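# Seat the insertion tool in the foam pocket

## Task

Place the insertion tool into the pocket cut into the foam on the mat so it matches the pocket's outline and rests on the pocket floor. Nothing else may remain on the foam or the mat, and nothing may be left tipped over. The reference image is named manual.

## Robot and tools

Robot: one arm with a single two-finger gripper, on a base at (0, 0, +0.310) m in the scene frame, tilted by quat_wxyz (+0.956, +0.123, +0.260, -0.053). Scene frame: origin on the table top under the base, +z up, +y to the left when facing +x. A camera stand is fixed beside the table. Cameras: cam_high, cam_low, cam_wrist, each 672x504. Loose objects may get brief pushes from outside.

Gripper geometry: fingers point along the gripper's +z axis and close along its y axis. end_effector_position is the point between the pads when closed; fingertips extend about 19 mm past it when closed, 6 mm when fully open. A block juts about 10 cm toward the gripper's +x and rotates with it.

The 9-number row (every entry in [-1, 1]), in this order: dx, dy, dz, rx, ry, rz, position, force_limit, speed. The first six are an offset, not a pose: they are measured from the Hand target as it stood when the action or move began, along scene-frame axes, with 1.0 = 0.6 m or 180 degrees. rx, ry, rz form one rotation vector, turning about the Hand target's position. Every row counts from that same start, so sending the same offset twice moves twice. position is absolute: +1 fully open (85 mm), about -0.8 pads touching, -1 close until blocked. force_limit sets motor push (harder toward +1); speed sets finger rate (about 20 mm/s at -1, 85 at 0, 150 at +1). Both default to +1. Resend your last three gripper numbers to keep the gripper unchanged; 0 is a real command. A new force_limit or speed only applies after position changes by 0.01 or more. To grip, send -1, hold it, and look for object_status 2.

Tools:
- execute_actions(actions, cameras): actions is a list of actions; each action is up to 15 rows, one per 1/30 s step, the last row held if fewer. Only one arm, so each row is a single 9-number list. An empty list returns the full state plus images.
- move(target, speed, blend, stop_force, zero, blocking, cameras): straight-line path toward one row or a list of up to 15 rows, all offsets from the same starting Hand target. speed in m/s, 0.002 to 3.6, default 0.25 (turn rate capped at twice that in rad/s). blend in m, rounds corners in a list; 0 stops at each. stop_force in N, 3 to 120, ends the path when the wrist senses that push; omit it when backing off a contact. zero (default true) re-zeroes before the move. blocking=false returns early but cannot be combined with stop_force. With a list and stop_force, use identical gripper numbers on every row.
- wait(seconds 0 to 10, cameras): lets time pass holding the last command.
- stop(cameras): brakes a running move; fingers keep going.
- zoom_image(camera, region [x0, y0, x1, y1] in pixels, at most 504 by 504): closer view of that camera's newest image.
- show_instructions(): shows the reference image(s).
- zero_wrist_force(): subtracts the current wrist reading from later ones.
- finished_scene(scene): ends the current scene (integer 1 or 2); irreversible.

Results: the state line gives end_effector_position (m), end_effector_quat_wxyz and velocities in the scene frame; these can be off by a few cm. Hand target is the last commanded pose after clipping, the base for your next offsets. The gripper often rests short of it; send the gap as an offset. Tool commands lists the current gripper command. Joint velocities may read within noise. position_measured is in counts: 3 fully open, 78 about 60 mm, 130 about 40 mm, 180 about 20 mm, 230 pads together. object_status: 0 moving, 1 blocked while opening, 2 blocked while closing (holding), 3 reached the requested opening. Wrist force and torque are in the gripper's own axes, plus the peak since last shown. The move: line reports done (within 3 mm and 2 degrees), off_target, moving, held or fault, and limits such as paced or held; done does not prove nothing was touched.

Control notes: commanded orientation is clipped to within 32 degrees of the measured one each step. Commands lag about 0.09 s or 0.17 to 0.22 s. Avoid paths sweeping near the arm's own base; go around it. Fast moves overshoot and hit harder.

Avoid: any contact force near 150 N on the arm or held part (force fault, 10 s stop), contact torque over 130 N m on the first three joints or 24.3 N m on the wrist joints, and targets placed beyond a rigid contact, since the arm is stiff. Use slow approaches with stop_force when lowering a part onto or into its target. Do not squeeze hard on a part still resting on something, drop parts, release them while moving, swing loads fast, or let anything fall or end up off the table. Do not knock items over. Long holds or stretched poses heat motors; a MOTOR HOT line warns, and 85 °C brakes the arm for 30 to 60 s.

Each tool is called by a JSON object that holds its "op" and its "data", one argument or row to a line.

Reference images:

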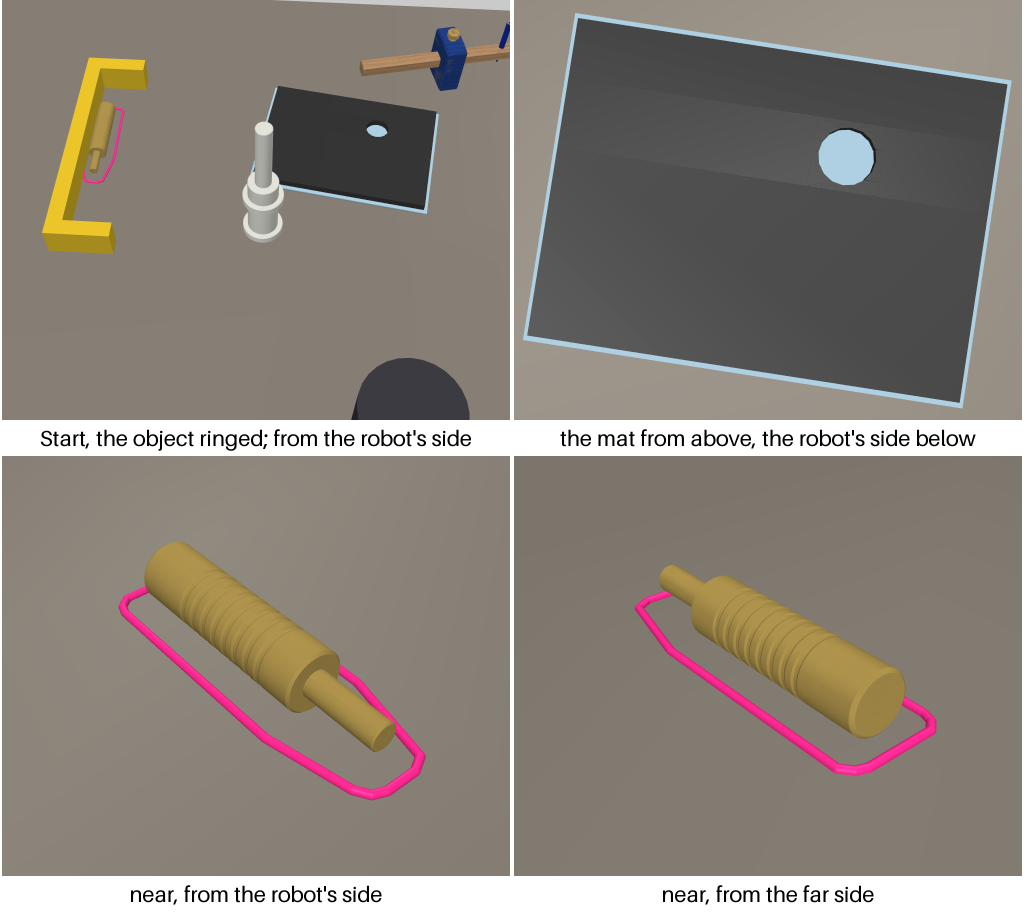

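## Session

{"op": "execute_actions", "data": {
  "actions": []
}}

Scene clock: 0.00 s.
end_effector_position=(+0.6094, +0.5742, +0.2668) position_measured=3 object_status=3 end_effector_quat_wxyz=(-0.239, +0.803, +0.524, +0.157)
Joint positions: [0.729 -0.875 1.466 -2.734 -1.579 2.451]
Joint velocities: within noise
Joint torques (N m): no reading
Wrist force (N): no reading
Wrist torque (N m): no reading
Wrist force, peak (N): no reading
Hand target: +0.6094, +0.5742, +0.2668; -0.239, +0.803, +0.524, +0.157
Tool commands: gripper/position=+1.0 gripper/force_limit=+1.0 gripper/speed=+1.0

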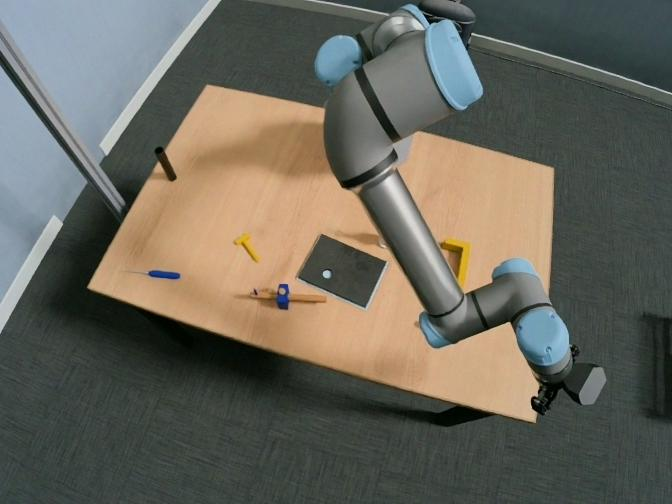

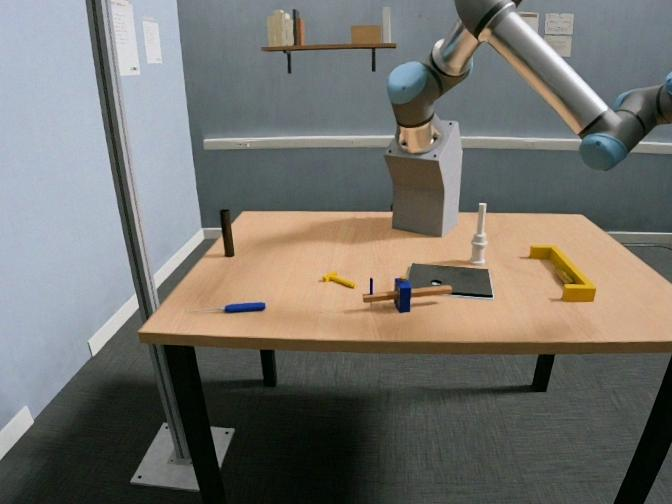

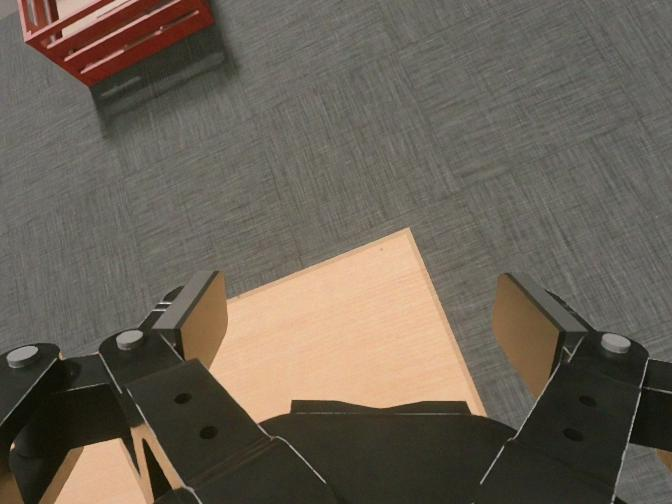

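{"op": "zoom_image", "data": {
  "camera": "cam_high",
  "region": [280, 200, 500, 365]
}}

{"op": "zoom_image", "data": {
  "camera": "cam_low",
  "region": [360, 180, 620, 330]
}}

Scaled by 2.291 from the camera's 672x504 image, which has a finer 960x720 frame.

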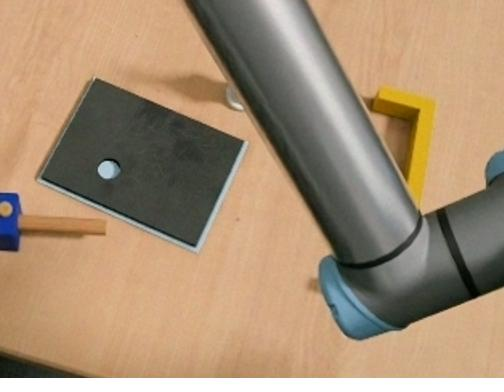

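Scaled by 1.938 from the camera's 672x504 image, which has a finer 960x720 frame.

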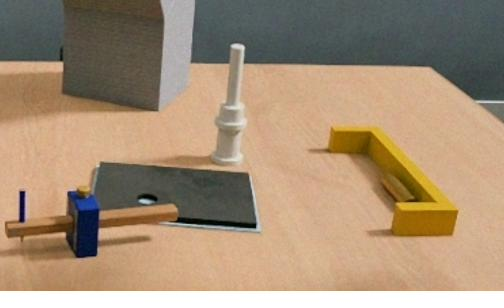

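{"op": "move", "data": {
  "target": [-0.5823, -0.457, 0.0553, -0.1196, -0.182, 0.612, 1, 1, 1],
  "speed": 0.5,
  "cameras": ["all"]
}}

Scene clock: 41.60 s.
end_effector_position=(+0.2601, +0.3001, +0.3000) position_measured=3 object_status=3 end_effector_quat_wxyz=(+0.000, -0.001, +1.000, +0.000)
Joint positions: [1.002 -1.394 2.441 -2.736 -2.143 0.857]
Joint torques (N m): [22.21 -33.05 -3.67 -4.45 -1.95 -2.14]
Wrist force (N): [-0.6 0.7 -0.9]
Wrist torque (N m): [0.02 -0.17 0.15]
Wrist force, peak (N): [-0.7 1.1 -0.9]
Hand target: +0.2600, +0.3000, +0.3000; +0.000, -0.001, +1.000, +0.000
Off the commanded pose: 0.000 m, 0 deg.
move: done
camera_calibration:
cam_wrist: T_world_to_cam=[[-0.016734, 0.999847, -0.00506433, -0.287817], [0.934553, 0.0174413, 0.355397, -0.340871], [0.355431, 0.00121433, -0.934702, 0.317112], [0, 0, 0, 1]] pos_world=[0.201035, 0.293333, 0.416092]

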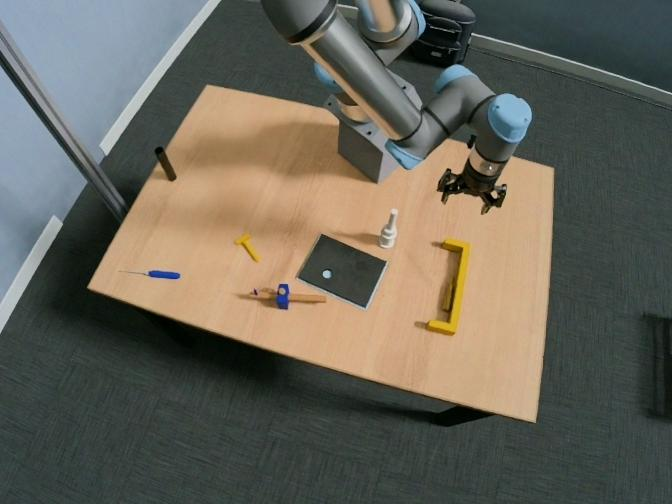

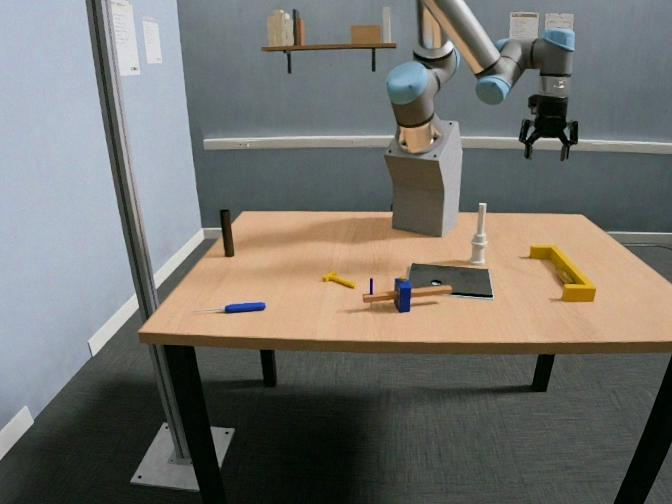

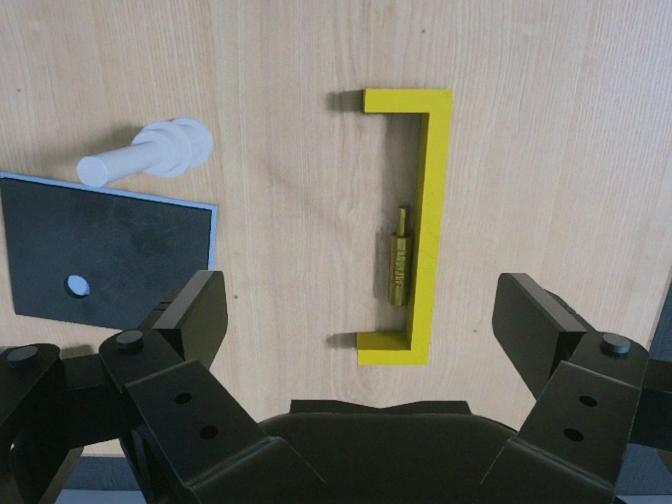

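{"op": "zoom_image", "data": {
  "camera": "cam_wrist",
  "region": [320, 80, 480, 375]
}}

{"op": "zoom_image", "data": {
  "camera": "cam_wrist",
  "region": [0, 110, 240, 350]
}}

{"op": "zoom_image", "data": {
  "camera": "cam_low",
  "region": [500, 220, 620, 310]
}}

Scaled by 1.708 from the camera's 672x504 image, which has a finer 960x720 frame.

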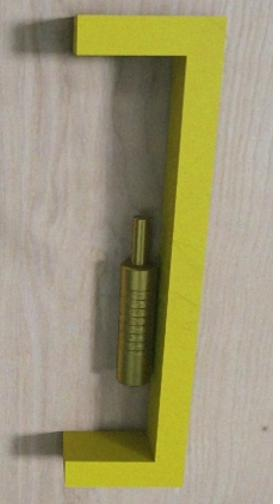

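Scaled by 2.100 from the camera's 672x504 image, which has a finer 960x720 frame.

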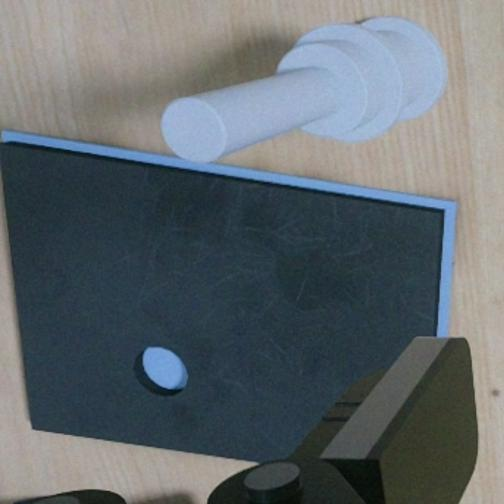

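Scaled by 4.200 from the camera's 672x504 image, which has a finer 960x720 frame.

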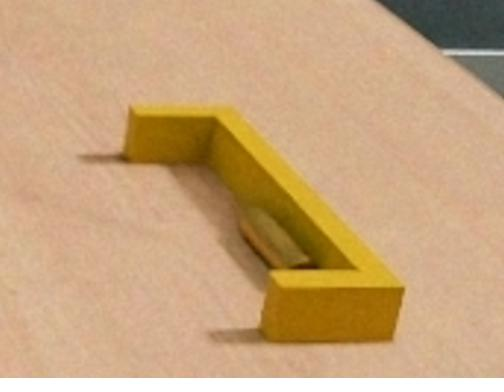

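{"op": "move", "data": {
  "target": [
    [0.025, 0.1383, -0.3, 0, 0, 0, 0.15, -1, 0.5],
    [0.025, 0.1383, -0.408, 0, 0, 0, 0.15, -1, 0.5]
  ],
  "speed": 0.3,
  "blend": [0.03, 0],
  "cameras": ["cam_wrist", "cam_low"]
}}

Scene clock: 102.77 s.
end_effector_position=(+0.2750, +0.3830, +0.0553) position_measured=110 object_status=3 end_effector_quat_wxyz=(+0.000, -0.001, +1.000, +0.000)
Joint positions: [0.793 -0.599 2.161 -3.379 -2.105 0.615]
Joint torques (N m): [18.22 -20.26 -5.85 -4.81 2.27 -2.51]
Wrist force (N): [-1.0 0.6 -0.5]
Wrist torque (N m): [0.00 -0.07 0.17]
Wrist force, peak (N): [-0.6 0.2 -2.5]
Hand target: +0.2750, +0.3830, +0.0552; +0.000, -0.001, +1.000, +0.000
Off the commanded pose: 0.000 m, 0 deg.
move: done
camera_calibration:
cam_wrist: T_world_to_cam=[[-0.01705, 0.999842, -0.00507669, -0.371622], [0.934514, 0.0177409, 0.355484, -0.269395], [0.355517, 0.00131675, -0.934669, 0.082931], [0, 0, 0, 1]] pos_world=[0.215934, 0.376233, 0.171392]
Images, in order (width x height): cam_low 672x504, cam_wrist 672x504.

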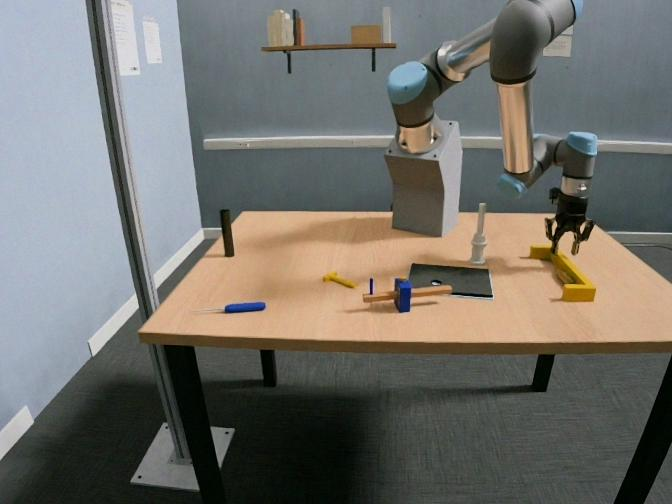

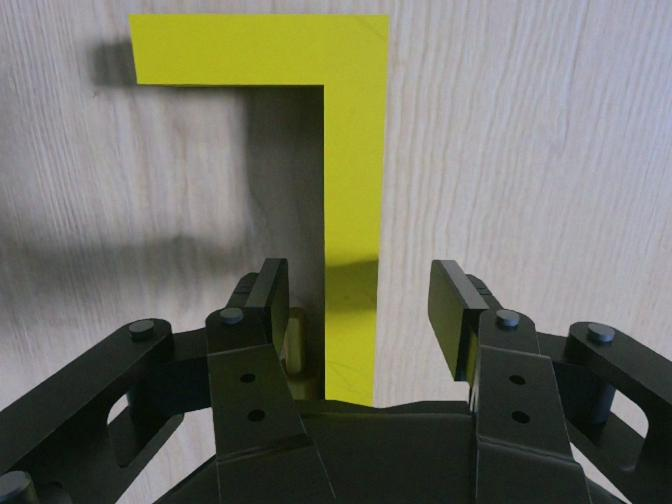

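{"op": "move", "data": {
  "target": [0, -0.002, -0.08, 0, 0, 0, 0.15, -1, 0.5],
  "speed": 0.03,
  "stop_force": 5
}}

Scene clock: 118.13 s.
end_effector_position=(+0.2744, +0.3817, +0.0163) position_measured=110 object_status=3 end_effector_quat_wxyz=(+0.000, -0.001, +1.000, +0.000)
Joint positions: [0.749 -0.502 2.114 -3.452 -2.094 0.565]
Joint torques (N m): [25.81 -32.22 1.8 -2.37 0.2 -0.12]
Wrist force (N): [-2.0 0.2 -1.2]
Wrist torque (N m): [-0.06 0.06 -0.02]
Wrist force, peak (N): [31.9 -35.9 -172.1]
Hand target: +0.2744, +0.3817, +0.0163; +0.000, -0.001, +1.000, +0.000 (not the last commanded pose)
Tool commands: gripper/position=+0.152941 gripper/force_limit=-1.0 gripper/speed=+0.498039
Off the commanded pose: 0.009 m, 0 deg.
FORCE FAULT: contact force on the arm reached its limit, and the arm stopped for 10 seconds. The contact can be on any part of the arm, not only on its tool. That time counts as 20 of the actions that you can send in this scene. The arm's remaining commands of this call were not run. The arm's target is now where it stood when the stop ended, not its last command. The arm accepts commands again.
move: fault (stop_force had ended the path)

{"op": "move", "data": {
  "target": [
    [0.001, 0.002, 0.014, 0, 0, 0, 0.15, -1, -1],
    [0.001, 0.002, 0.014, 0, 0, 0, -1, -1, -1]
  ],
  "speed": 0.05,
  "cameras": ["cam_wrist"]
}}

Scene clock: 123.10 s.
end_effector_position=(+0.2750, +0.3827, +0.0247) position_measured=176 object_status=0 end_effector_quat_wxyz=(+0.000, -0.001, +1.000, -0.001)
Joint positions: [0.759 -0.523 2.122 -3.434 -2.098 0.577]
Joint torques (N m): [33.89 -38.62 -16.91 -2.54 10.47 2.32]
Wrist force (N): [2.6 -44.8 -35.2]
Wrist torque (N m): [0.00 0.02 0.02]
Wrist force, peak (N): [2.7 -44.8 -35.7]
Hand target: +0.2750, +0.3829, +0.0247; +0.000, -0.001, +1.000, +0.000
Off the commanded pose: 0.000 m, 0 deg.
move: done
camera_calibration:
cam_wrist: T_world_to_cam=[[-0.0174781, 0.999826, -0.00650738, -0.37138], [0.934653, 0.0186498, 0.355073, -0.258865], [0.355133, 0.000123879, -0.934816, 0.0549743], [0, 0, 0, 1]] pos_world=[0.215935, 0.376137, 0.14089]
Images, in order (width x height): cam_wrist 672x504.

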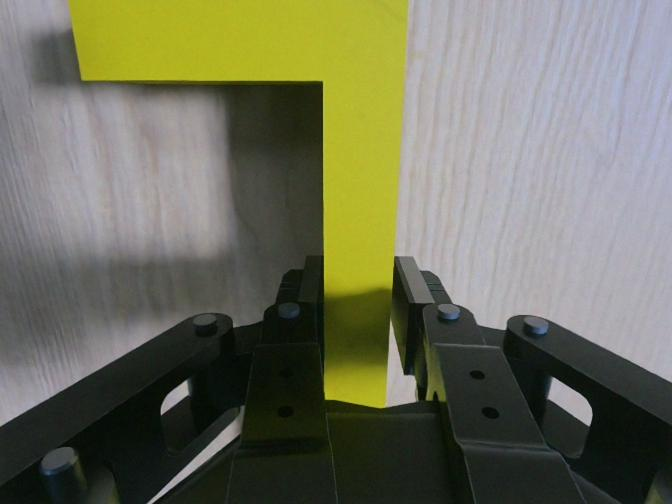

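{"op": "wait", "data": {
  "seconds": 0.5,
  "cameras": ["cam_wrist"]
}}

Scene clock: 126.23 s.
end_effector_position=(+0.2751, +0.3828, +0.0247) position_measured=176 object_status=2 end_effector_quat_wxyz=(+0.000, -0.001, +1.000, -0.001)
Joint positions: [0.759 -0.523 2.122 -3.434 -2.098 0.577]
Joint torques (N m): [33.73 -26.02 -13.51 -6.39 10.39 2.1]
Wrist force (N): [6.5 -48.5 -35.5]
Wrist torque (N m): [0.03 -0.05 0.06]
Wrist force, peak (N): [9.4 -50.4 -44.5]
Hand target: +0.2750, +0.3829, +0.0247; +0.000, -0.001, +1.000, +0.000
Tool commands: gripper/position=-1.0 gripper/force_limit=-1.0 gripper/speed=-1.0
Off the commanded pose: 0.000 m, 0 deg.
wait: 0.50 s; at rest from the start
camera_calibration:
cam_wrist: T_world_to_cam=[[-0.0173242, 0.99983, -0.0063481, -0.371536], [0.934576, 0.0184493, 0.355284, -0.258862], [0.355341, 0.000222237, -0.934737, 0.0547526], [0, 0, 0, 1]] pos_world=[0.216034, 0.376236, 0.14079]
Images, in order (width x height): cam_wrist 672x504.

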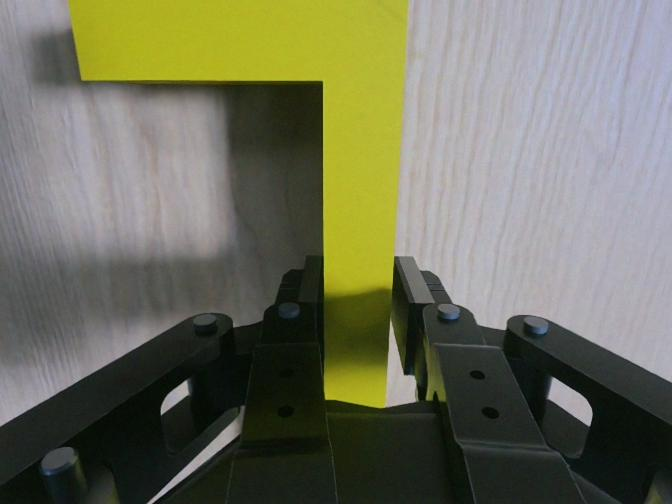

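{"op": "move", "data": {
  "target": [
    [0, 0, 0, 0, 0, 0, 0.15, -1, -0.6],
    [0, 0, 0.0753, 0, 0, 0, 0.15, -1, -0.6],
    [0.163, -0.036, 0.0753, 0, 0, 0, -1, -1, 0.5],
    [0.163, -0.036, 0.0505, 0, 0, 0, -1, -1, 0.5]
  ],
  "speed": 0.2,
  "cameras": ["cam_wrist"]
}}

Scene clock: 161.00 s.
end_effector_position=(+0.3728, +0.3613, +0.0551) position_measured=233 object_status=3 end_effector_quat_wxyz=(+0.000, -0.001, +1.000, +0.000)
Joint positions: [0.666 -0.713 2.083 -3.255 -2.07 0.474]
Joint torques (N m): [19.28 -22.41 -8.41 -4.42 2.16 -2.64]
Wrist force (N): [-0.7 -0.4 -1.2]
Wrist torque (N m): [-0.15 -0.12 0.18]
Wrist force, peak (N): [6.2 -48.8 -35.7]
Hand target: +0.3728, +0.3613, +0.0550; +0.000, -0.001, +1.000, +0.000
Off the commanded pose: 0.000 m, 0 deg.
move: done
camera_calibration:
cam_wrist: T_world_to_cam=[[-0.0173716, 0.999831, -0.00593293, -0.348108], [0.934688, 0.0183463, 0.354997, -0.360651], [0.355046, 0.000621423, -0.934849, 0.0484847], [0, 0, 0, 1]] pos_world=[0.313835, 0.354635, 0.171291]
Images, in order (width x height): cam_wrist 672x504.

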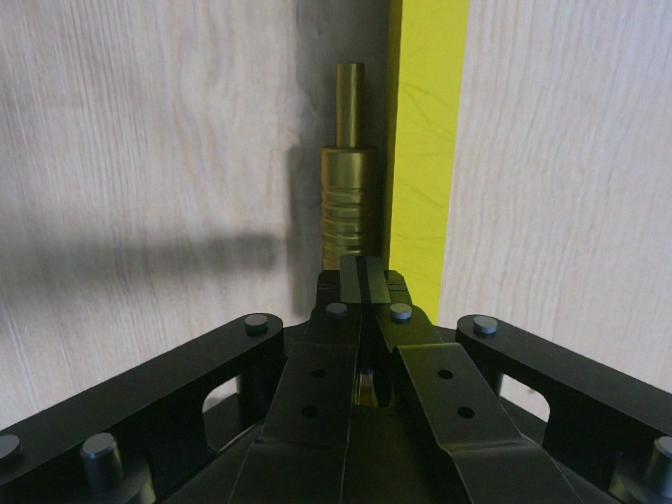

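{"op": "move", "data": {
  "target": [
    [0.002, -0.002, 0.02, 0, 0, 0.5, -1, -1, 0.5],
    [0.002, -0.002, -0.006, 0, 0, 0.5, -1, -1, 0.5]
  ],
  "speed": [0.5, 0.05]
}}

{"op": "move", "data": {
  "target": [0, 0, -0.02, 0, 0, 0, -1, -1, 0.5],
  "speed": 0.003,
  "stop_force": 4,
  "cameras": ["cam_wrist"]
}}

Scene clock: 179.90 s.
end_effector_position=(+0.3740, +0.3601, +0.0515) position_measured=233 object_status=3 end_effector_quat_wxyz=(+0.000, +0.708, -0.707, +0.001)
Joint positions: [0.66 -0.706 2.08 -3.264 -2.069 -1.104]
Joint torques (N m): [18.1 -21.57 -7.64 -4.64 2.04 -2.31]
Wrist force (N): [-0.9 -0.1 -1.5]
Wrist torque (N m): [-0.10 -0.10 0.16]
Wrist force, peak (N): [-0.5 -0.2 -2.1]
Hand target: +0.3740, +0.3601, +0.0514; +0.000, +0.708, -0.707, +0.001
Off the commanded pose: 0.000 m, 0 deg.
move: done

Scene clock: 184.30 s.
end_effector_position=(+0.3740, +0.3601, +0.0403) position_measured=233 object_status=3 end_effector_quat_wxyz=(+0.000, +0.708, -0.707, +0.001)
Joint positions: [0.65 -0.679 2.068 -3.284 -2.066 -1.116]
Joint torques (N m): [25.8 -46.28 5.43 0.52 -0.25 1.17]
Wrist force (N): [-0.7 2.8 -12.7]
Wrist torque (N m): [-0.17 -0.10 0.16]
Wrist force, peak (N): [-0.8 2.4 -14.8]
Hand target: +0.3740, +0.3601, +0.0403; +0.000, +0.708, -0.707, +0.001 (not the last commanded pose)
Off the commanded pose: 0.001 m, 0 deg.
move: contact
camera_calibration:
cam_wrist: T_world_to_cam=[[-0.999831, -0.0174064, -0.00583918, 0.386755], [-0.0183455, 0.934687, 0.354998, -0.330002], [-0.000721424, 0.355046, -0.934849, 0.0395597], [0, 0, 0, 1]] pos_world=[0.380665, 0.301135, 0.156391]
Images, in order (width x height): cam_wrist 672x504.

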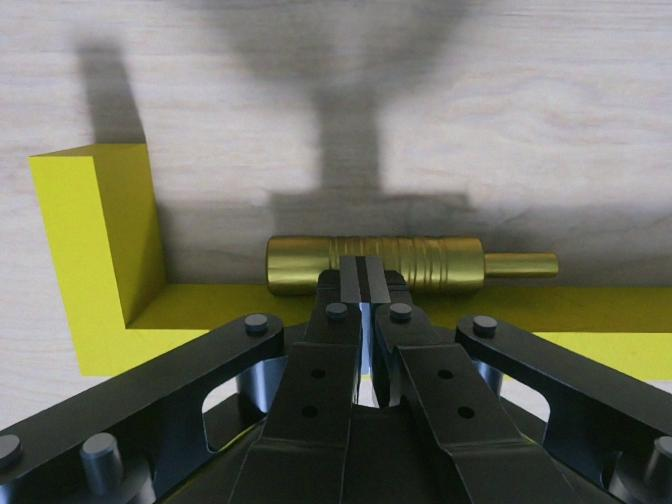

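{"op": "move", "data": {
  "target": [0, -0.033, 0, 0, 0, 0, -1, -1, 0.5],
  "speed": 0.04,
  "cameras": ["cam_wrist"]
}}

Scene clock: 189.80 s.
end_effector_position=(+0.3740, +0.3404, +0.0403) position_measured=233 object_status=3 end_effector_quat_wxyz=(+0.000, +0.708, -0.707, +0.001)
Joint positions: [0.617 -0.695 2.11 -3.326 -2.056 -1.15]
Joint torques (N m): [17.17 -45.93 7.96 -4.11 2.34 -2.74]
Wrist force (N): [-0.5 -2.1 -4.8]
Wrist torque (N m): [-0.16 -0.16 0.17]
Wrist force, peak (N): [-0.6 2.4 -11.3]
Hand target: +0.3740, +0.3403, +0.0403; +0.000, +0.708, -0.707, +0.001
Off the commanded pose: 0.000 m, 0 deg.
move: done
camera_calibration:
cam_wrist: T_world_to_cam=[[-0.999831, -0.017407, -0.00583857, 0.386413], [-0.0183459, 0.934699, 0.354966, -0.311587], [-0.000721586, 0.355013, -0.934861, 0.0465651], [0, 0, 0, 1]] pos_world=[0.380665, 0.281435, 0.156391]
Images, in order (width x height): cam_wrist 672x504.

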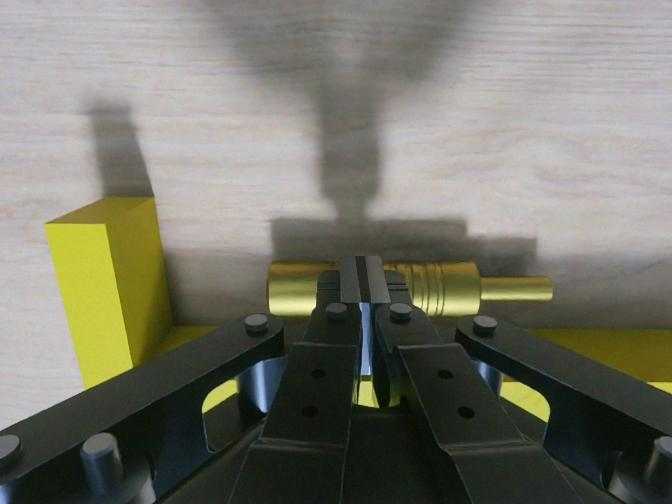

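{"op": "move", "data": {
  "target": [
    [0, 0, 0.01, 0, 0, 0, -1, -1, 0.5],
    [0, 0.029, 0.01, 0, 0, 0, -1, -1, 0.5],
    [0, 0.029, -0.0003, 0, 0, 0, -1, -1, 0.5],
    [0, -0.031, -0.0003, 0, 0, 0, -1, -1, 0.5],
    [0, -0.031, 0.06, 0, 0, 0, -1, -1, 0.5]
  ],
  "speed": [0.03, 0.1, 0.01, 0.04, 0.1],
  "cameras": ["cam_wrist"]
}}

Scene clock: 199.77 s.
end_effector_position=(+0.3740, +0.3217, +0.0762) position_measured=233 object_status=3 end_effector_quat_wxyz=(+0.000, +0.708, -0.707, +0.001)
Joint positions: [0.621 -0.802 2.189 -3.297 -2.057 -1.146]
Joint torques (N m): [31.98 -46.41 6.78 0.2 -2.05 2.48]
Wrist force (N): [-0.7 0.0 -1.6]
Wrist torque (N m): [-0.11 -0.14 -0.02]
Wrist force, peak (N): [-0.8 -4.2 -24.8]
Hand target: +0.3740, +0.3217, +0.0763; +0.000, +0.708, -0.707, +0.001
Off the commanded pose: 0.000 m, 0 deg.
move: done
camera_calibration:
cam_wrist: T_world_to_cam=[[-0.999831, -0.0173716, -0.00593293, 0.386305], [-0.0183463, 0.934688, 0.354997, -0.306854], [-0.000621423, 0.355046, -0.934849, 0.0867163], [0, 0, 0, 1]] pos_world=[0.380665, 0.262735, 0.192291]
Images, in order (width x height): cam_wrist 672x504.

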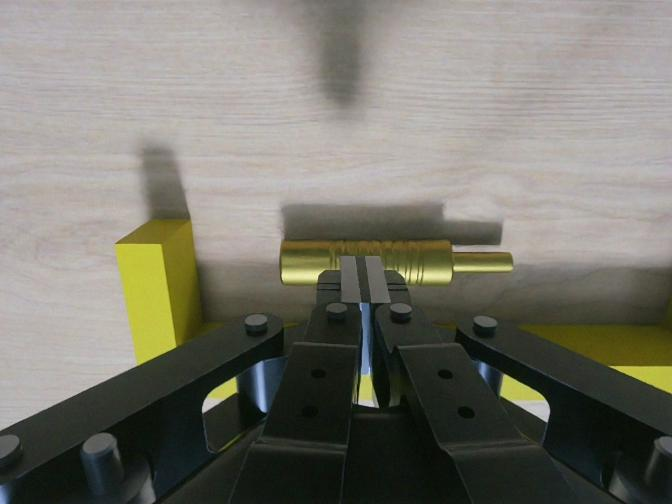

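{"op": "move", "data": {
  "target": [-0.0703, 0.0255, 0.0062, 0.0872, -0.0872, -0.4945, -0.037, -1, 0.5],
  "speed": 0.5,
  "cameras": ["cam_wrist"]
}}

Scene clock: 255.63 s.
end_effector_position=(+0.3318, +0.3370, +0.0800) position_measured=133 object_status=3 end_effector_quat_wxyz=(+0.173, -0.001, +0.985, -0.001)
Joint positions: [0.763 -0.502 2.226 -3.936 -2.259 0.362]
Joint torques (N m): [33.06 -18.42 -3.16 -0.32 -2.16 2.25]
Wrist force (N): [-1.1 -0.1 -1.6]
Wrist torque (N m): [-0.10 -0.12 0.06]
Wrist force, peak (N): [-1.2 -0.7 -1.8]
Hand target: +0.3318, +0.3370, +0.0800; +0.173, -0.001, +0.985, -0.001
Off the commanded pose: 0.000 m, 0 deg.
move: done
camera_calibration:
cam_wrist: T_world_to_cam=[[-0.0143591, 0.999831, -0.0114409, -0.324948], [0.756872, 0.0183455, 0.653305, -0.2956], [0.653405, 0.000721556, -0.757008, -0.0269229], [0, 0, 0, 1]] pos_world=[0.236657, 0.330335, 0.169019]
Images, in order (width x height): cam_wrist 672x504.

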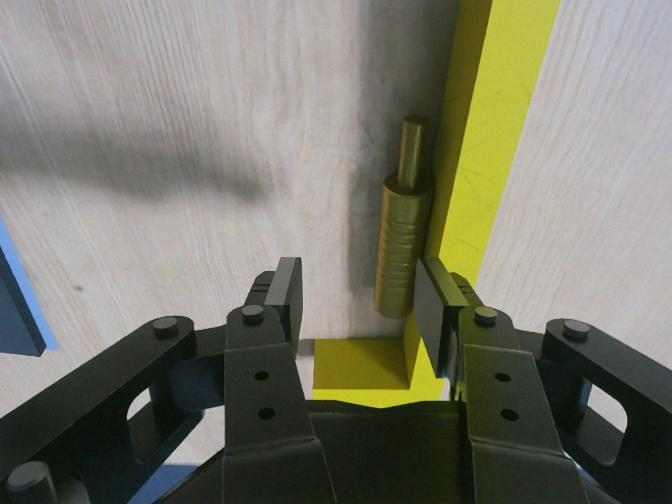

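{"op": "move", "data": {
  "target": [
    [0.0703, 0.0408, 0, -0.0872, 0.0872, 0.4945, -1, -1, 0.5],
    [0.0703, 0.0408, -0.0542, -0.0872, 0.0872, 0.4945, -1, -1, 0.5],
    [0.0703, 0.0408, -0.0662, -0.0872, 0.0872, 0.4945, -1, -1, 0.5],
    [0.0703, 0.0125, -0.0662, -0.0872, 0.0872, 0.4945, -1, -1, 0.5]
  ],
  "speed": [0.6, 0.1, 0.01, 0.08]
}}

{"op": "move", "data": {
  "target": [
    [0, 0, 0.0083, 0, 0, 0, -1, -1, 0.5],
    [0, 0.0275, 0.0083, 0, 0, 0, -1, -1, 0.5],
    [0, 0.0275, 0, 0, 0, 0, -1, -1, 0.5],
    [0, -0.0225, 0, 0, 0, 0, -1, -1, 0.5]
  ],
  "speed": [0.05, 0.1, 0.01, 0.08]
}}

{"op": "move", "data": {
  "target": [
    [0, 0, 0.0083, 0, 0, 0, -1, -1, 0.5],
    [0, 0.03, 0.0083, 0, 0, 0, -1, -1, 0.5],
    [0, 0.03, 0, 0, 0, 0, -1, -1, 0.5],
    [0, -0.03, 0, 0, 0, 0, -1, -1, 0.5],
    [0, -0.03, 0.0495, 0, 0, 0, -1, -1, 0.5]
  ],
  "speed": [0.05, 0.1, 0.01, 0.06, 0.1],
  "cameras": ["cam_wrist"]
}}

{"op": "move", "data": {
  "target": [-0.058, 0.0158, 0.0008, 0.0872, -0.0872, -0.4945, 0.259, -1, 0.5],
  "speed": 0.8,
  "cameras": ["cam_wrist"]
}}

Scene clock: 288.97 s.
end_effector_position=(+0.3740, +0.3446, +0.0403) position_measured=233 object_status=3 end_effector_quat_wxyz=(+0.000, +0.708, -0.707, +0.001)
Joint positions: [0.624 -0.692 2.101 -3.317 -2.058 -1.143]
Joint torques (N m): [17.22 -45.93 6.72 -3.87 2.35 -2.36]
Wrist force (N): [0.1 -1.5 -5.8]
Wrist torque (N m): [-0.03 -0.28 0.17]
Wrist force, peak (N): [40.4 0.5 -12.9]
Hand target: +0.3740, +0.3445, +0.0403; +0.000, +0.708, -0.707, +0.001
Off the commanded pose: 0.000 m, 0 deg.
move: done

Scene clock: 291.67 s.
end_effector_position=(+0.3740, +0.3311, +0.0403) position_measured=233 object_status=3 end_effector_quat_wxyz=(+0.000, +0.708, -0.707, +0.001)
Joint positions: [0.602 -0.703 2.129 -3.346 -2.05 -1.167]
Joint torques (N m): [19.05 -47.9 7.52 -4.71 2.25 -2.44]
Wrist force (N): [0.5 0.6 -1.7]
Wrist torque (N m): [0.01 -0.32 0.17]
Wrist force, peak (N): [20.7 0.3 -7.1]
Hand target: +0.3740, +0.3310, +0.0403; +0.000, +0.708, -0.707, +0.001
Off the commanded pose: 0.000 m, 0 deg.
move: done

Scene clock: 295.30 s.
end_effector_position=(+0.3740, +0.3130, +0.0699) position_measured=233 object_status=3 end_effector_quat_wxyz=(+0.000, +0.708, -0.707, +0.001)
Joint positions: [0.599 -0.793 2.2 -3.328 -2.049 -1.17]
Joint torques (N m): [32.09 -45.7 7.35 -0.06 -2.07 2.33]
Wrist force (N): [0.4 0.6 -1.5]
Wrist torque (N m): [0.00 -0.32 -0.03]
Wrist force, peak (N): [0.1 -0.1 -9.8]
Hand target: +0.3740, +0.3130, +0.0700; +0.000, +0.708, -0.707, +0.001
Off the commanded pose: 0.000 m, 0 deg.
move: done
camera_calibration:
cam_wrist: T_world_to_cam=[[-0.999831, -0.0173716, -0.00593293, 0.386118], [-0.0183463, 0.934688, 0.354997, -0.296521], [-0.000621423, 0.355046, -0.934849, 0.0840091], [0, 0, 0, 1]] pos_world=[0.380665, 0.254035, 0.186091]
Images, in order (width x height): cam_wrist 672x504.

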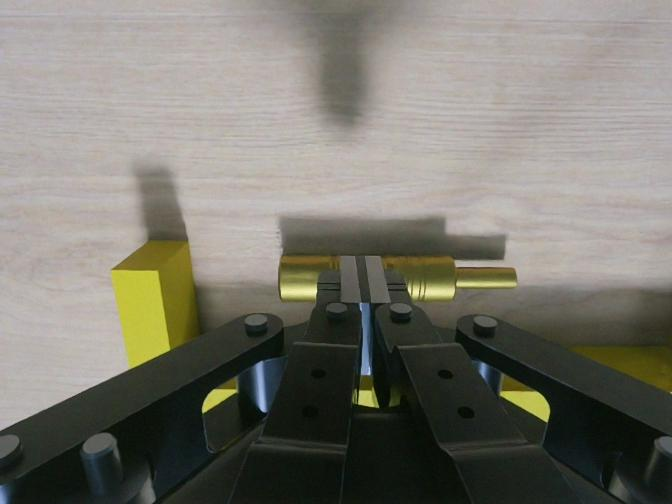

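Scene clock: 306.60 s.
end_effector_position=(+0.3413, +0.3216, +0.0710) position_measured=96 object_status=3 end_effector_quat_wxyz=(+0.155, -0.096, +0.983, +0.012)
Joint positions: [0.676 -0.526 2.267 -3.978 -2.143 0.108]
Joint torques (N m): [25.13 -31.29 5.55 -2.67 -0.16 0.62]
Wrist force (N): [0.0 0.6 -1.5]
Wrist torque (N m): [0.01 -0.29 0.22]
Wrist force, peak (N): [4.0 5.8 -3.5]
Hand target: +0.3413, +0.3216, +0.0710; +0.155, -0.096, +0.983, +0.012 (not the last commanded pose)
Tool commands: gripper/position=+0.262745 gripper/force_limit=-1.0 gripper/speed=+0.498039
Off the commanded pose: 0.002 m, 11 deg.
FORCE FAULT: contact force on the arm reached its limit, and the arm stopped for 10 seconds. The contact can be on any part of the arm, not only on its tool. That time counts as 20 of the actions that you can send in this scene. The arm's remaining commands of this call were not run. The arm's target is now where it stood when the stop ended, not its last command. The arm accepts commands again.
move: fault
camera_calibration:
cam_wrist: T_world_to_cam=[[-0.20556, 0.978505, -0.0165055, -0.237044], [0.761084, 0.170442, 0.62586, -0.344965], [0.615221, 0.11609, -0.779761, -0.0624363], [0, 0, 0, 1]] pos_world=[0.252233, 0.297994, 0.163302]
Images, in order (width x height): cam_wrist 672x504.

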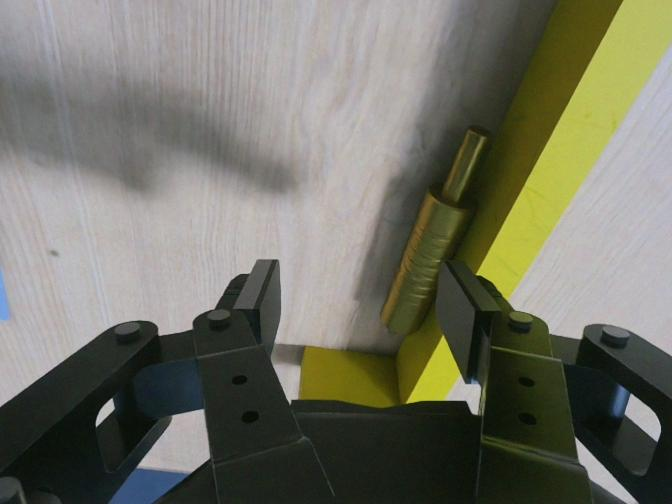

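{"op": "move", "data": {
  "target": [
    [0, 0, 0.05, 0, 0, 0, 0.263, -1, 0.5],
    [0.0457, 0.0573, 0.05, -0.0817, 0.07, 0.4339, 0.263, -1, 0.5],
    [0.0457, 0.0573, 0.02, -0.0817, 0.07, 0.4339, 1, -1, 0.5]
  ],
  "speed": [0.1, 0.4, 0.1],
  "cameras": ["all"]
}}

Scene clock: 415.80 s.
end_effector_position=(+0.3687, +0.3559, +0.0830) position_measured=3 object_status=0 end_effector_quat_wxyz=(+0.000, +0.707, -0.707, +0.000)
Joint positions: [0.688 -0.783 2.13 -3.223 -2.077 -1.071]
Joint torques (N m): [17.98 -21.77 -7.92 -4.68 2.23 -2.45]
Wrist force (N): [0.2 0.8 -1.4]
Wrist torque (N m): [0.04 -0.27 0.16]
Wrist force, peak (N): [0.3 0.5 -2.6]
Hand target: +0.3687, +0.3559, +0.0830; +0.000, +0.707, -0.707, +0.000
Off the commanded pose: 0.000 m, 0 deg.
move: done
camera_calibration:
cam_wrist: T_world_to_cam=[[-0.999873, -0.0148348, -0.00587088, 0.38079], [-0.015953, 0.9342, 0.356392, -0.342142], [0.000197589, 0.35644, -0.934318, 0.0800798], [0, 0, 0, 1]] pos_world=[0.375267, 0.296734, 0.198992]

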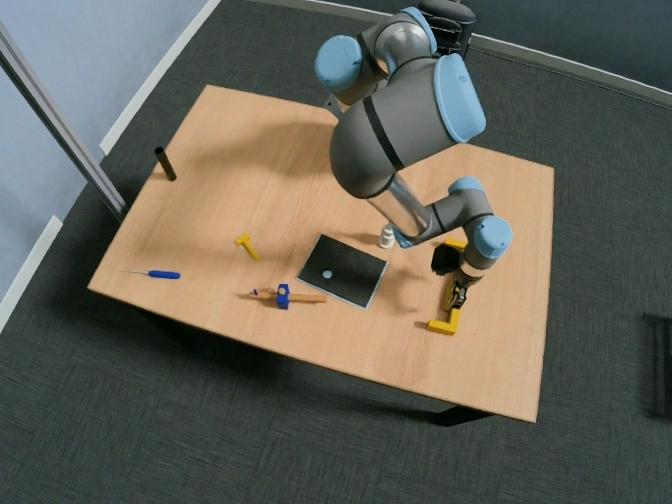

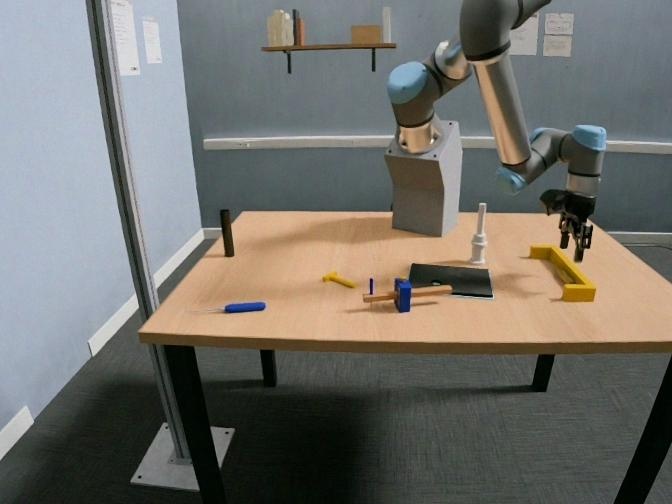

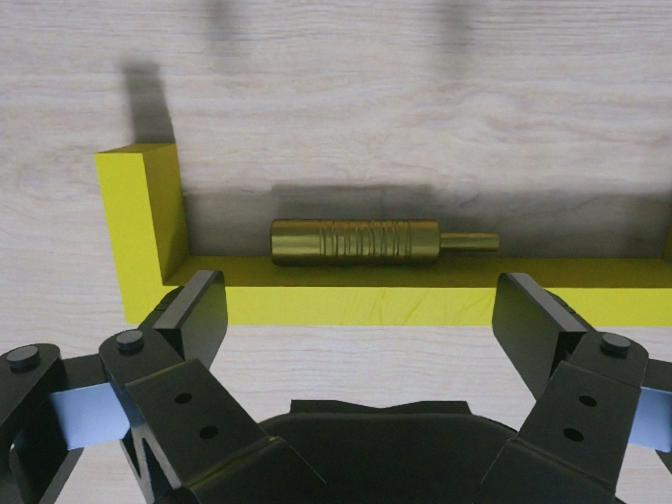

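{"op": "move", "data": {
  "target": [-0.0012, 0, -0.084, 0, 0, 0, 1, -1, 0.5],
  "speed": 0.1,
  "cameras": ["cam_wrist"]
}}

Scene clock: 436.57 s.
end_effector_position=(+0.3680, +0.3559, +0.0327) position_measured=3 object_status=3 end_effector_quat_wxyz=(+0.000, +0.707, -0.707, +0.000)
Joint positions: [0.64 -0.659 2.077 -3.319 -2.062 -1.124]
Joint torques (N m): [17.83 -21.5 -6.15 -4.68 2.29 -2.43]
Wrist force (N): [0.6 0.5 -1.6]
Wrist torque (N m): [-0.01 -0.34 0.15]
Wrist force, peak (N): [0.5 0.7 -2.3]
Hand target: +0.3680, +0.3559, +0.0326; +0.000, +0.707, -0.707, +0.000
Off the commanded pose: 0.000 m, 0 deg.
move: done
camera_calibration:
cam_wrist: T_world_to_cam=[[-0.999873, -0.0148352, -0.00587105, 0.379795], [-0.0159535, 0.9342, 0.356392, -0.324262], [0.000197585, 0.35644, -0.934318, 0.0331771], [0, 0, 0, 1]] pos_world=[0.374567, 0.296734, 0.148792]
Images, in order (width x height): cam_wrist 672x504.

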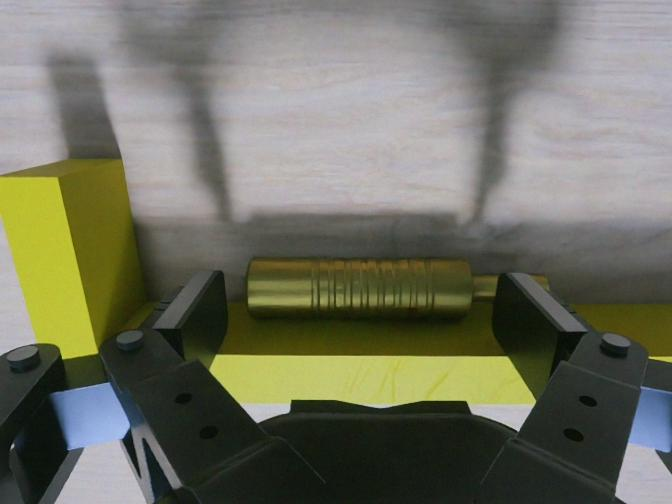

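{"op": "move", "data": {
  "target": [-0.0005, 0, -0.0182, 0, 0, 0, 1, -1, 0.5],
  "speed": 0.005,
  "stop_force": 3
}}

{"op": "move", "data": {
  "target": [0, 0, 0, 0, 0, 0, -1, -1, -1],
  "speed": 0.05,
  "cameras": ["cam_wrist"]
}}

Scene clock: 442.80 s.
end_effector_position=(+0.3677, +0.3559, +0.0217) position_measured=3 object_status=3 end_effector_quat_wxyz=(+0.000, +0.707, -0.707, +0.000)
Joint positions: [0.629 -0.632 2.064 -3.338 -2.058 -1.135]
Joint torques (N m): [18.07 -23.2 -5.76 -4.67 2.08 -2.42]
Wrist force (N): [0.6 0.6 -1.5]
Wrist torque (N m): [0.00 -0.34 0.16]
Wrist force, peak (N): [0.5 0.6 -1.9]
Hand target: +0.3677, +0.3559, +0.0217; +0.000, +0.707, -0.707, +0.000
Off the commanded pose: 0.000 m, 0 deg.
move: done

Scene clock: 443.47 s.
end_effector_position=(+0.3677, +0.3560, +0.0217) position_measured=21 object_status=2 end_effector_quat_wxyz=(+0.000, +0.707, -0.707, +0.000)
Joint positions: [0.629 -0.632 2.064 -3.338 -2.058 -1.135]
Joint torques (N m): [18.39 -22.64 -6 -3.86 -3.84 -2.25]
Wrist force (N): [0.9 9.3 -42.5]
Wrist torque (N m): [-1.57 -0.45 0.11]
Wrist force, peak (N): [0.7 18.5 -40.7]
Hand target: +0.3677, +0.3559, +0.0217; +0.000, +0.707, -0.707, +0.000
Off the commanded pose: 0.000 m, 0 deg.
move: done
camera_calibration:
cam_wrist: T_world_to_cam=[[-0.999873, -0.0148348, -0.00587088, 0.37943], [-0.015953, 0.9342, 0.356392, -0.320311], [0.000197589, 0.35644, -0.934318, 0.0228063], [0, 0, 0, 1]] pos_world=[0.374267, 0.296734, 0.137692]
Images, in order (width x height): cam_wrist 672x504.

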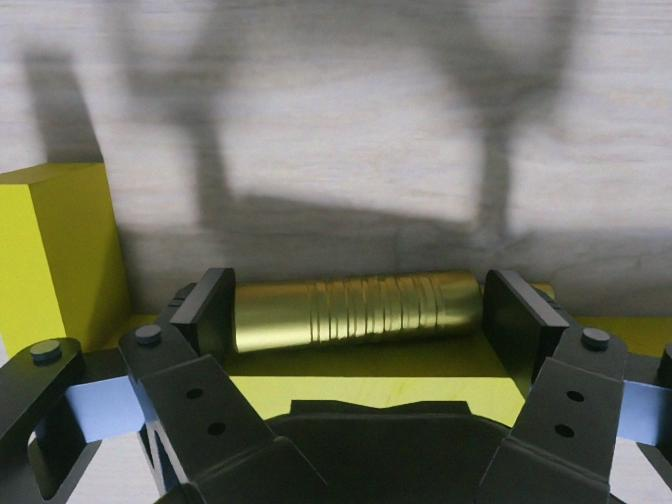

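{"op": "move", "data": {
  "target": [0, 0, 0.05, 0, 0, 0, -1, -1, -1],
  "speed": 0.05,
  "cameras": ["cam_wrist"]
}}

Scene clock: 446.70 s.
end_effector_position=(+0.3677, +0.3559, +0.0516) position_measured=21 object_status=2 end_effector_quat_wxyz=(+0.000, +0.707, -0.707, +0.000)
Joint positions: [0.658 -0.704 2.1 -3.287 -2.067 -1.104]
Joint torques (N m): [33.77 -47.5 6 0.14 -2.21 2.34]
Wrist force (N): [-0.1 -0.2 -1.7]
Wrist torque (N m): [-0.12 -0.22 -0.02]
Wrist force, peak (N): [1.0 9.9 -43.1]
Hand target: +0.3677, +0.3559, +0.0517; +0.000, +0.707, -0.707, +0.000
Off the commanded pose: 0.000 m, 0 deg.
move: done
camera_calibration:
cam_wrist: T_world_to_cam=[[-0.999873, -0.0148348, -0.00587088, 0.379606], [-0.015953, 0.9342, 0.356392, -0.330967], [0.000197589, 0.35644, -0.934318, 0.0507424], [0, 0, 0, 1]] pos_world=[0.374267, 0.296734, 0.167592]
Images, in order (width x height): cam_wrist 672x504.

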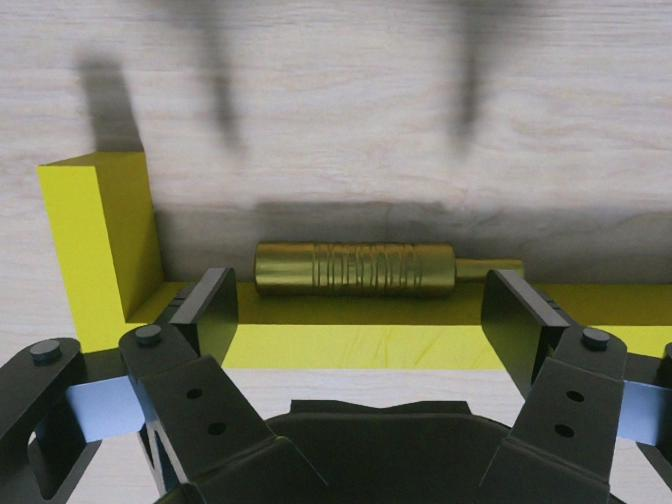

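{"op": "move", "data": {
  "target": [
    [0.0022, 0, -0.03, 0, 0, 0, 1, -0.4, -1],
    [0.0022, 0, -0.047, 0, 0, 0, 1, -0.4, -1],
    [0.0022, 0, -0.047, 0, 0, 0, -1, -0.4, -1]
  ],
  "speed": [0.1, 0.01, 0.01],
  "cameras": ["cam_wrist"]
}}

Scene clock: 461.80 s.
end_effector_position=(+0.3690, +0.3560, +0.0235) position_measured=29 object_status=2 end_effector_quat_wxyz=(+0.000, +0.707, -0.707, +0.000)
Joint positions: [0.63 -0.638 2.064 -3.332 -2.058 -1.134]
Joint torques (N m): [9.39 -22 -9.55 -4.67 -2.65 -1.6]
Wrist force (N): [9.5 24.2 -74.4]
Wrist torque (N m): [-3.30 -0.51 -0.29]
Wrist force, peak (N): [9.7 24.7 -74.9]
Hand target: +0.3690, +0.3559, +0.0235; +0.000, +0.707, -0.707, +0.000
Off the commanded pose: 0.000 m, 0 deg.
move: done
camera_calibration:
cam_wrist: T_world_to_cam=[[-0.999871, -0.0149626, -0.0058133, 0.380671], [-0.0160519, 0.934165, 0.35648, -0.320991], [0.0000967107, 0.356528, -0.934285, 0.0244597], [0, 0, 0, 1]] pos_world=[0.375467, 0.296834, 0.139492]
Images, in order (width x height): cam_wrist 672x504.

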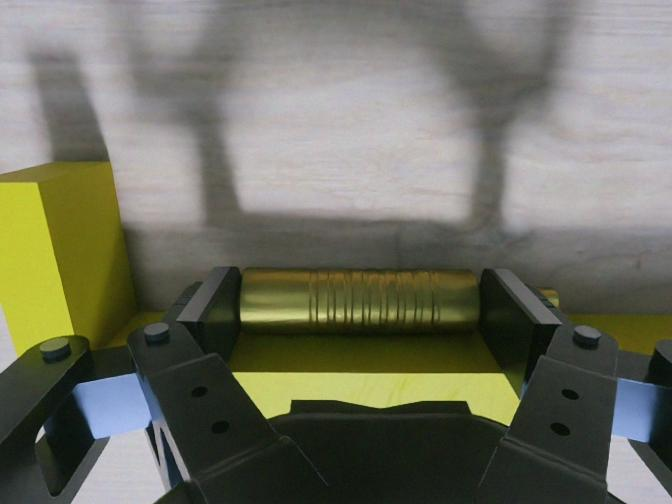

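{"op": "move", "data": {
  "target": [0, 0, 0.03, 0, 0, 0, -1, -0.4, -1],
  "speed": 0.03,
  "cameras": ["cam_wrist"]
}}

Scene clock: 468.40 s.
end_effector_position=(+0.3690, +0.3559, +0.0415) position_measured=230 object_status=3 end_effector_quat_wxyz=(+0.000, +0.707, -0.707, +0.000)
Joint positions: [0.647 -0.681 2.086 -3.303 -2.064 -1.116]
Joint torques (N m): [33.47 -48.22 6.22 0.16 -1.88 2.26]
Wrist force (N): [-1.5 0.9 -2.4]
Wrist torque (N m): [0.06 0.00 -0.03]
Wrist force, peak (N): [8.4 25.2 -74.5]
Hand target: +0.3690, +0.3559, +0.0415; +0.000, +0.707, -0.707, +0.000
Off the commanded pose: 0.000 m, 0 deg.
move: done
camera_calibration:
cam_wrist: T_world_to_cam=[[-0.999873, -0.0148348, -0.00587088, 0.380846], [-0.015953, 0.9342, 0.356392, -0.327347], [0.000197589, 0.35644, -0.934318, 0.0413055], [0, 0, 0, 1]] pos_world=[0.375567, 0.296734, 0.157492]
Images, in order (width x height): cam_wrist 672x504.

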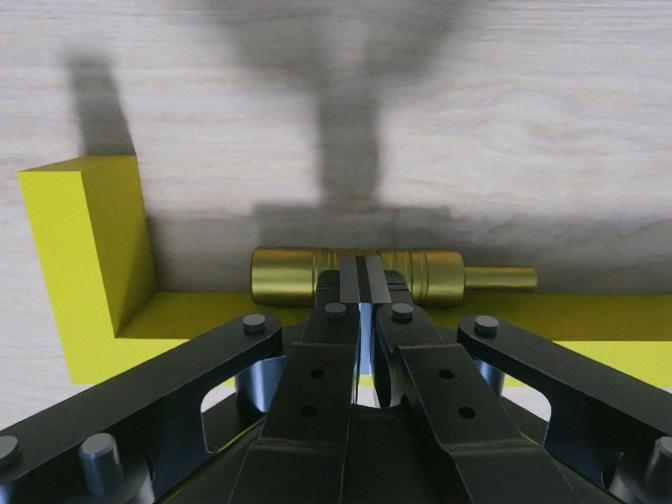

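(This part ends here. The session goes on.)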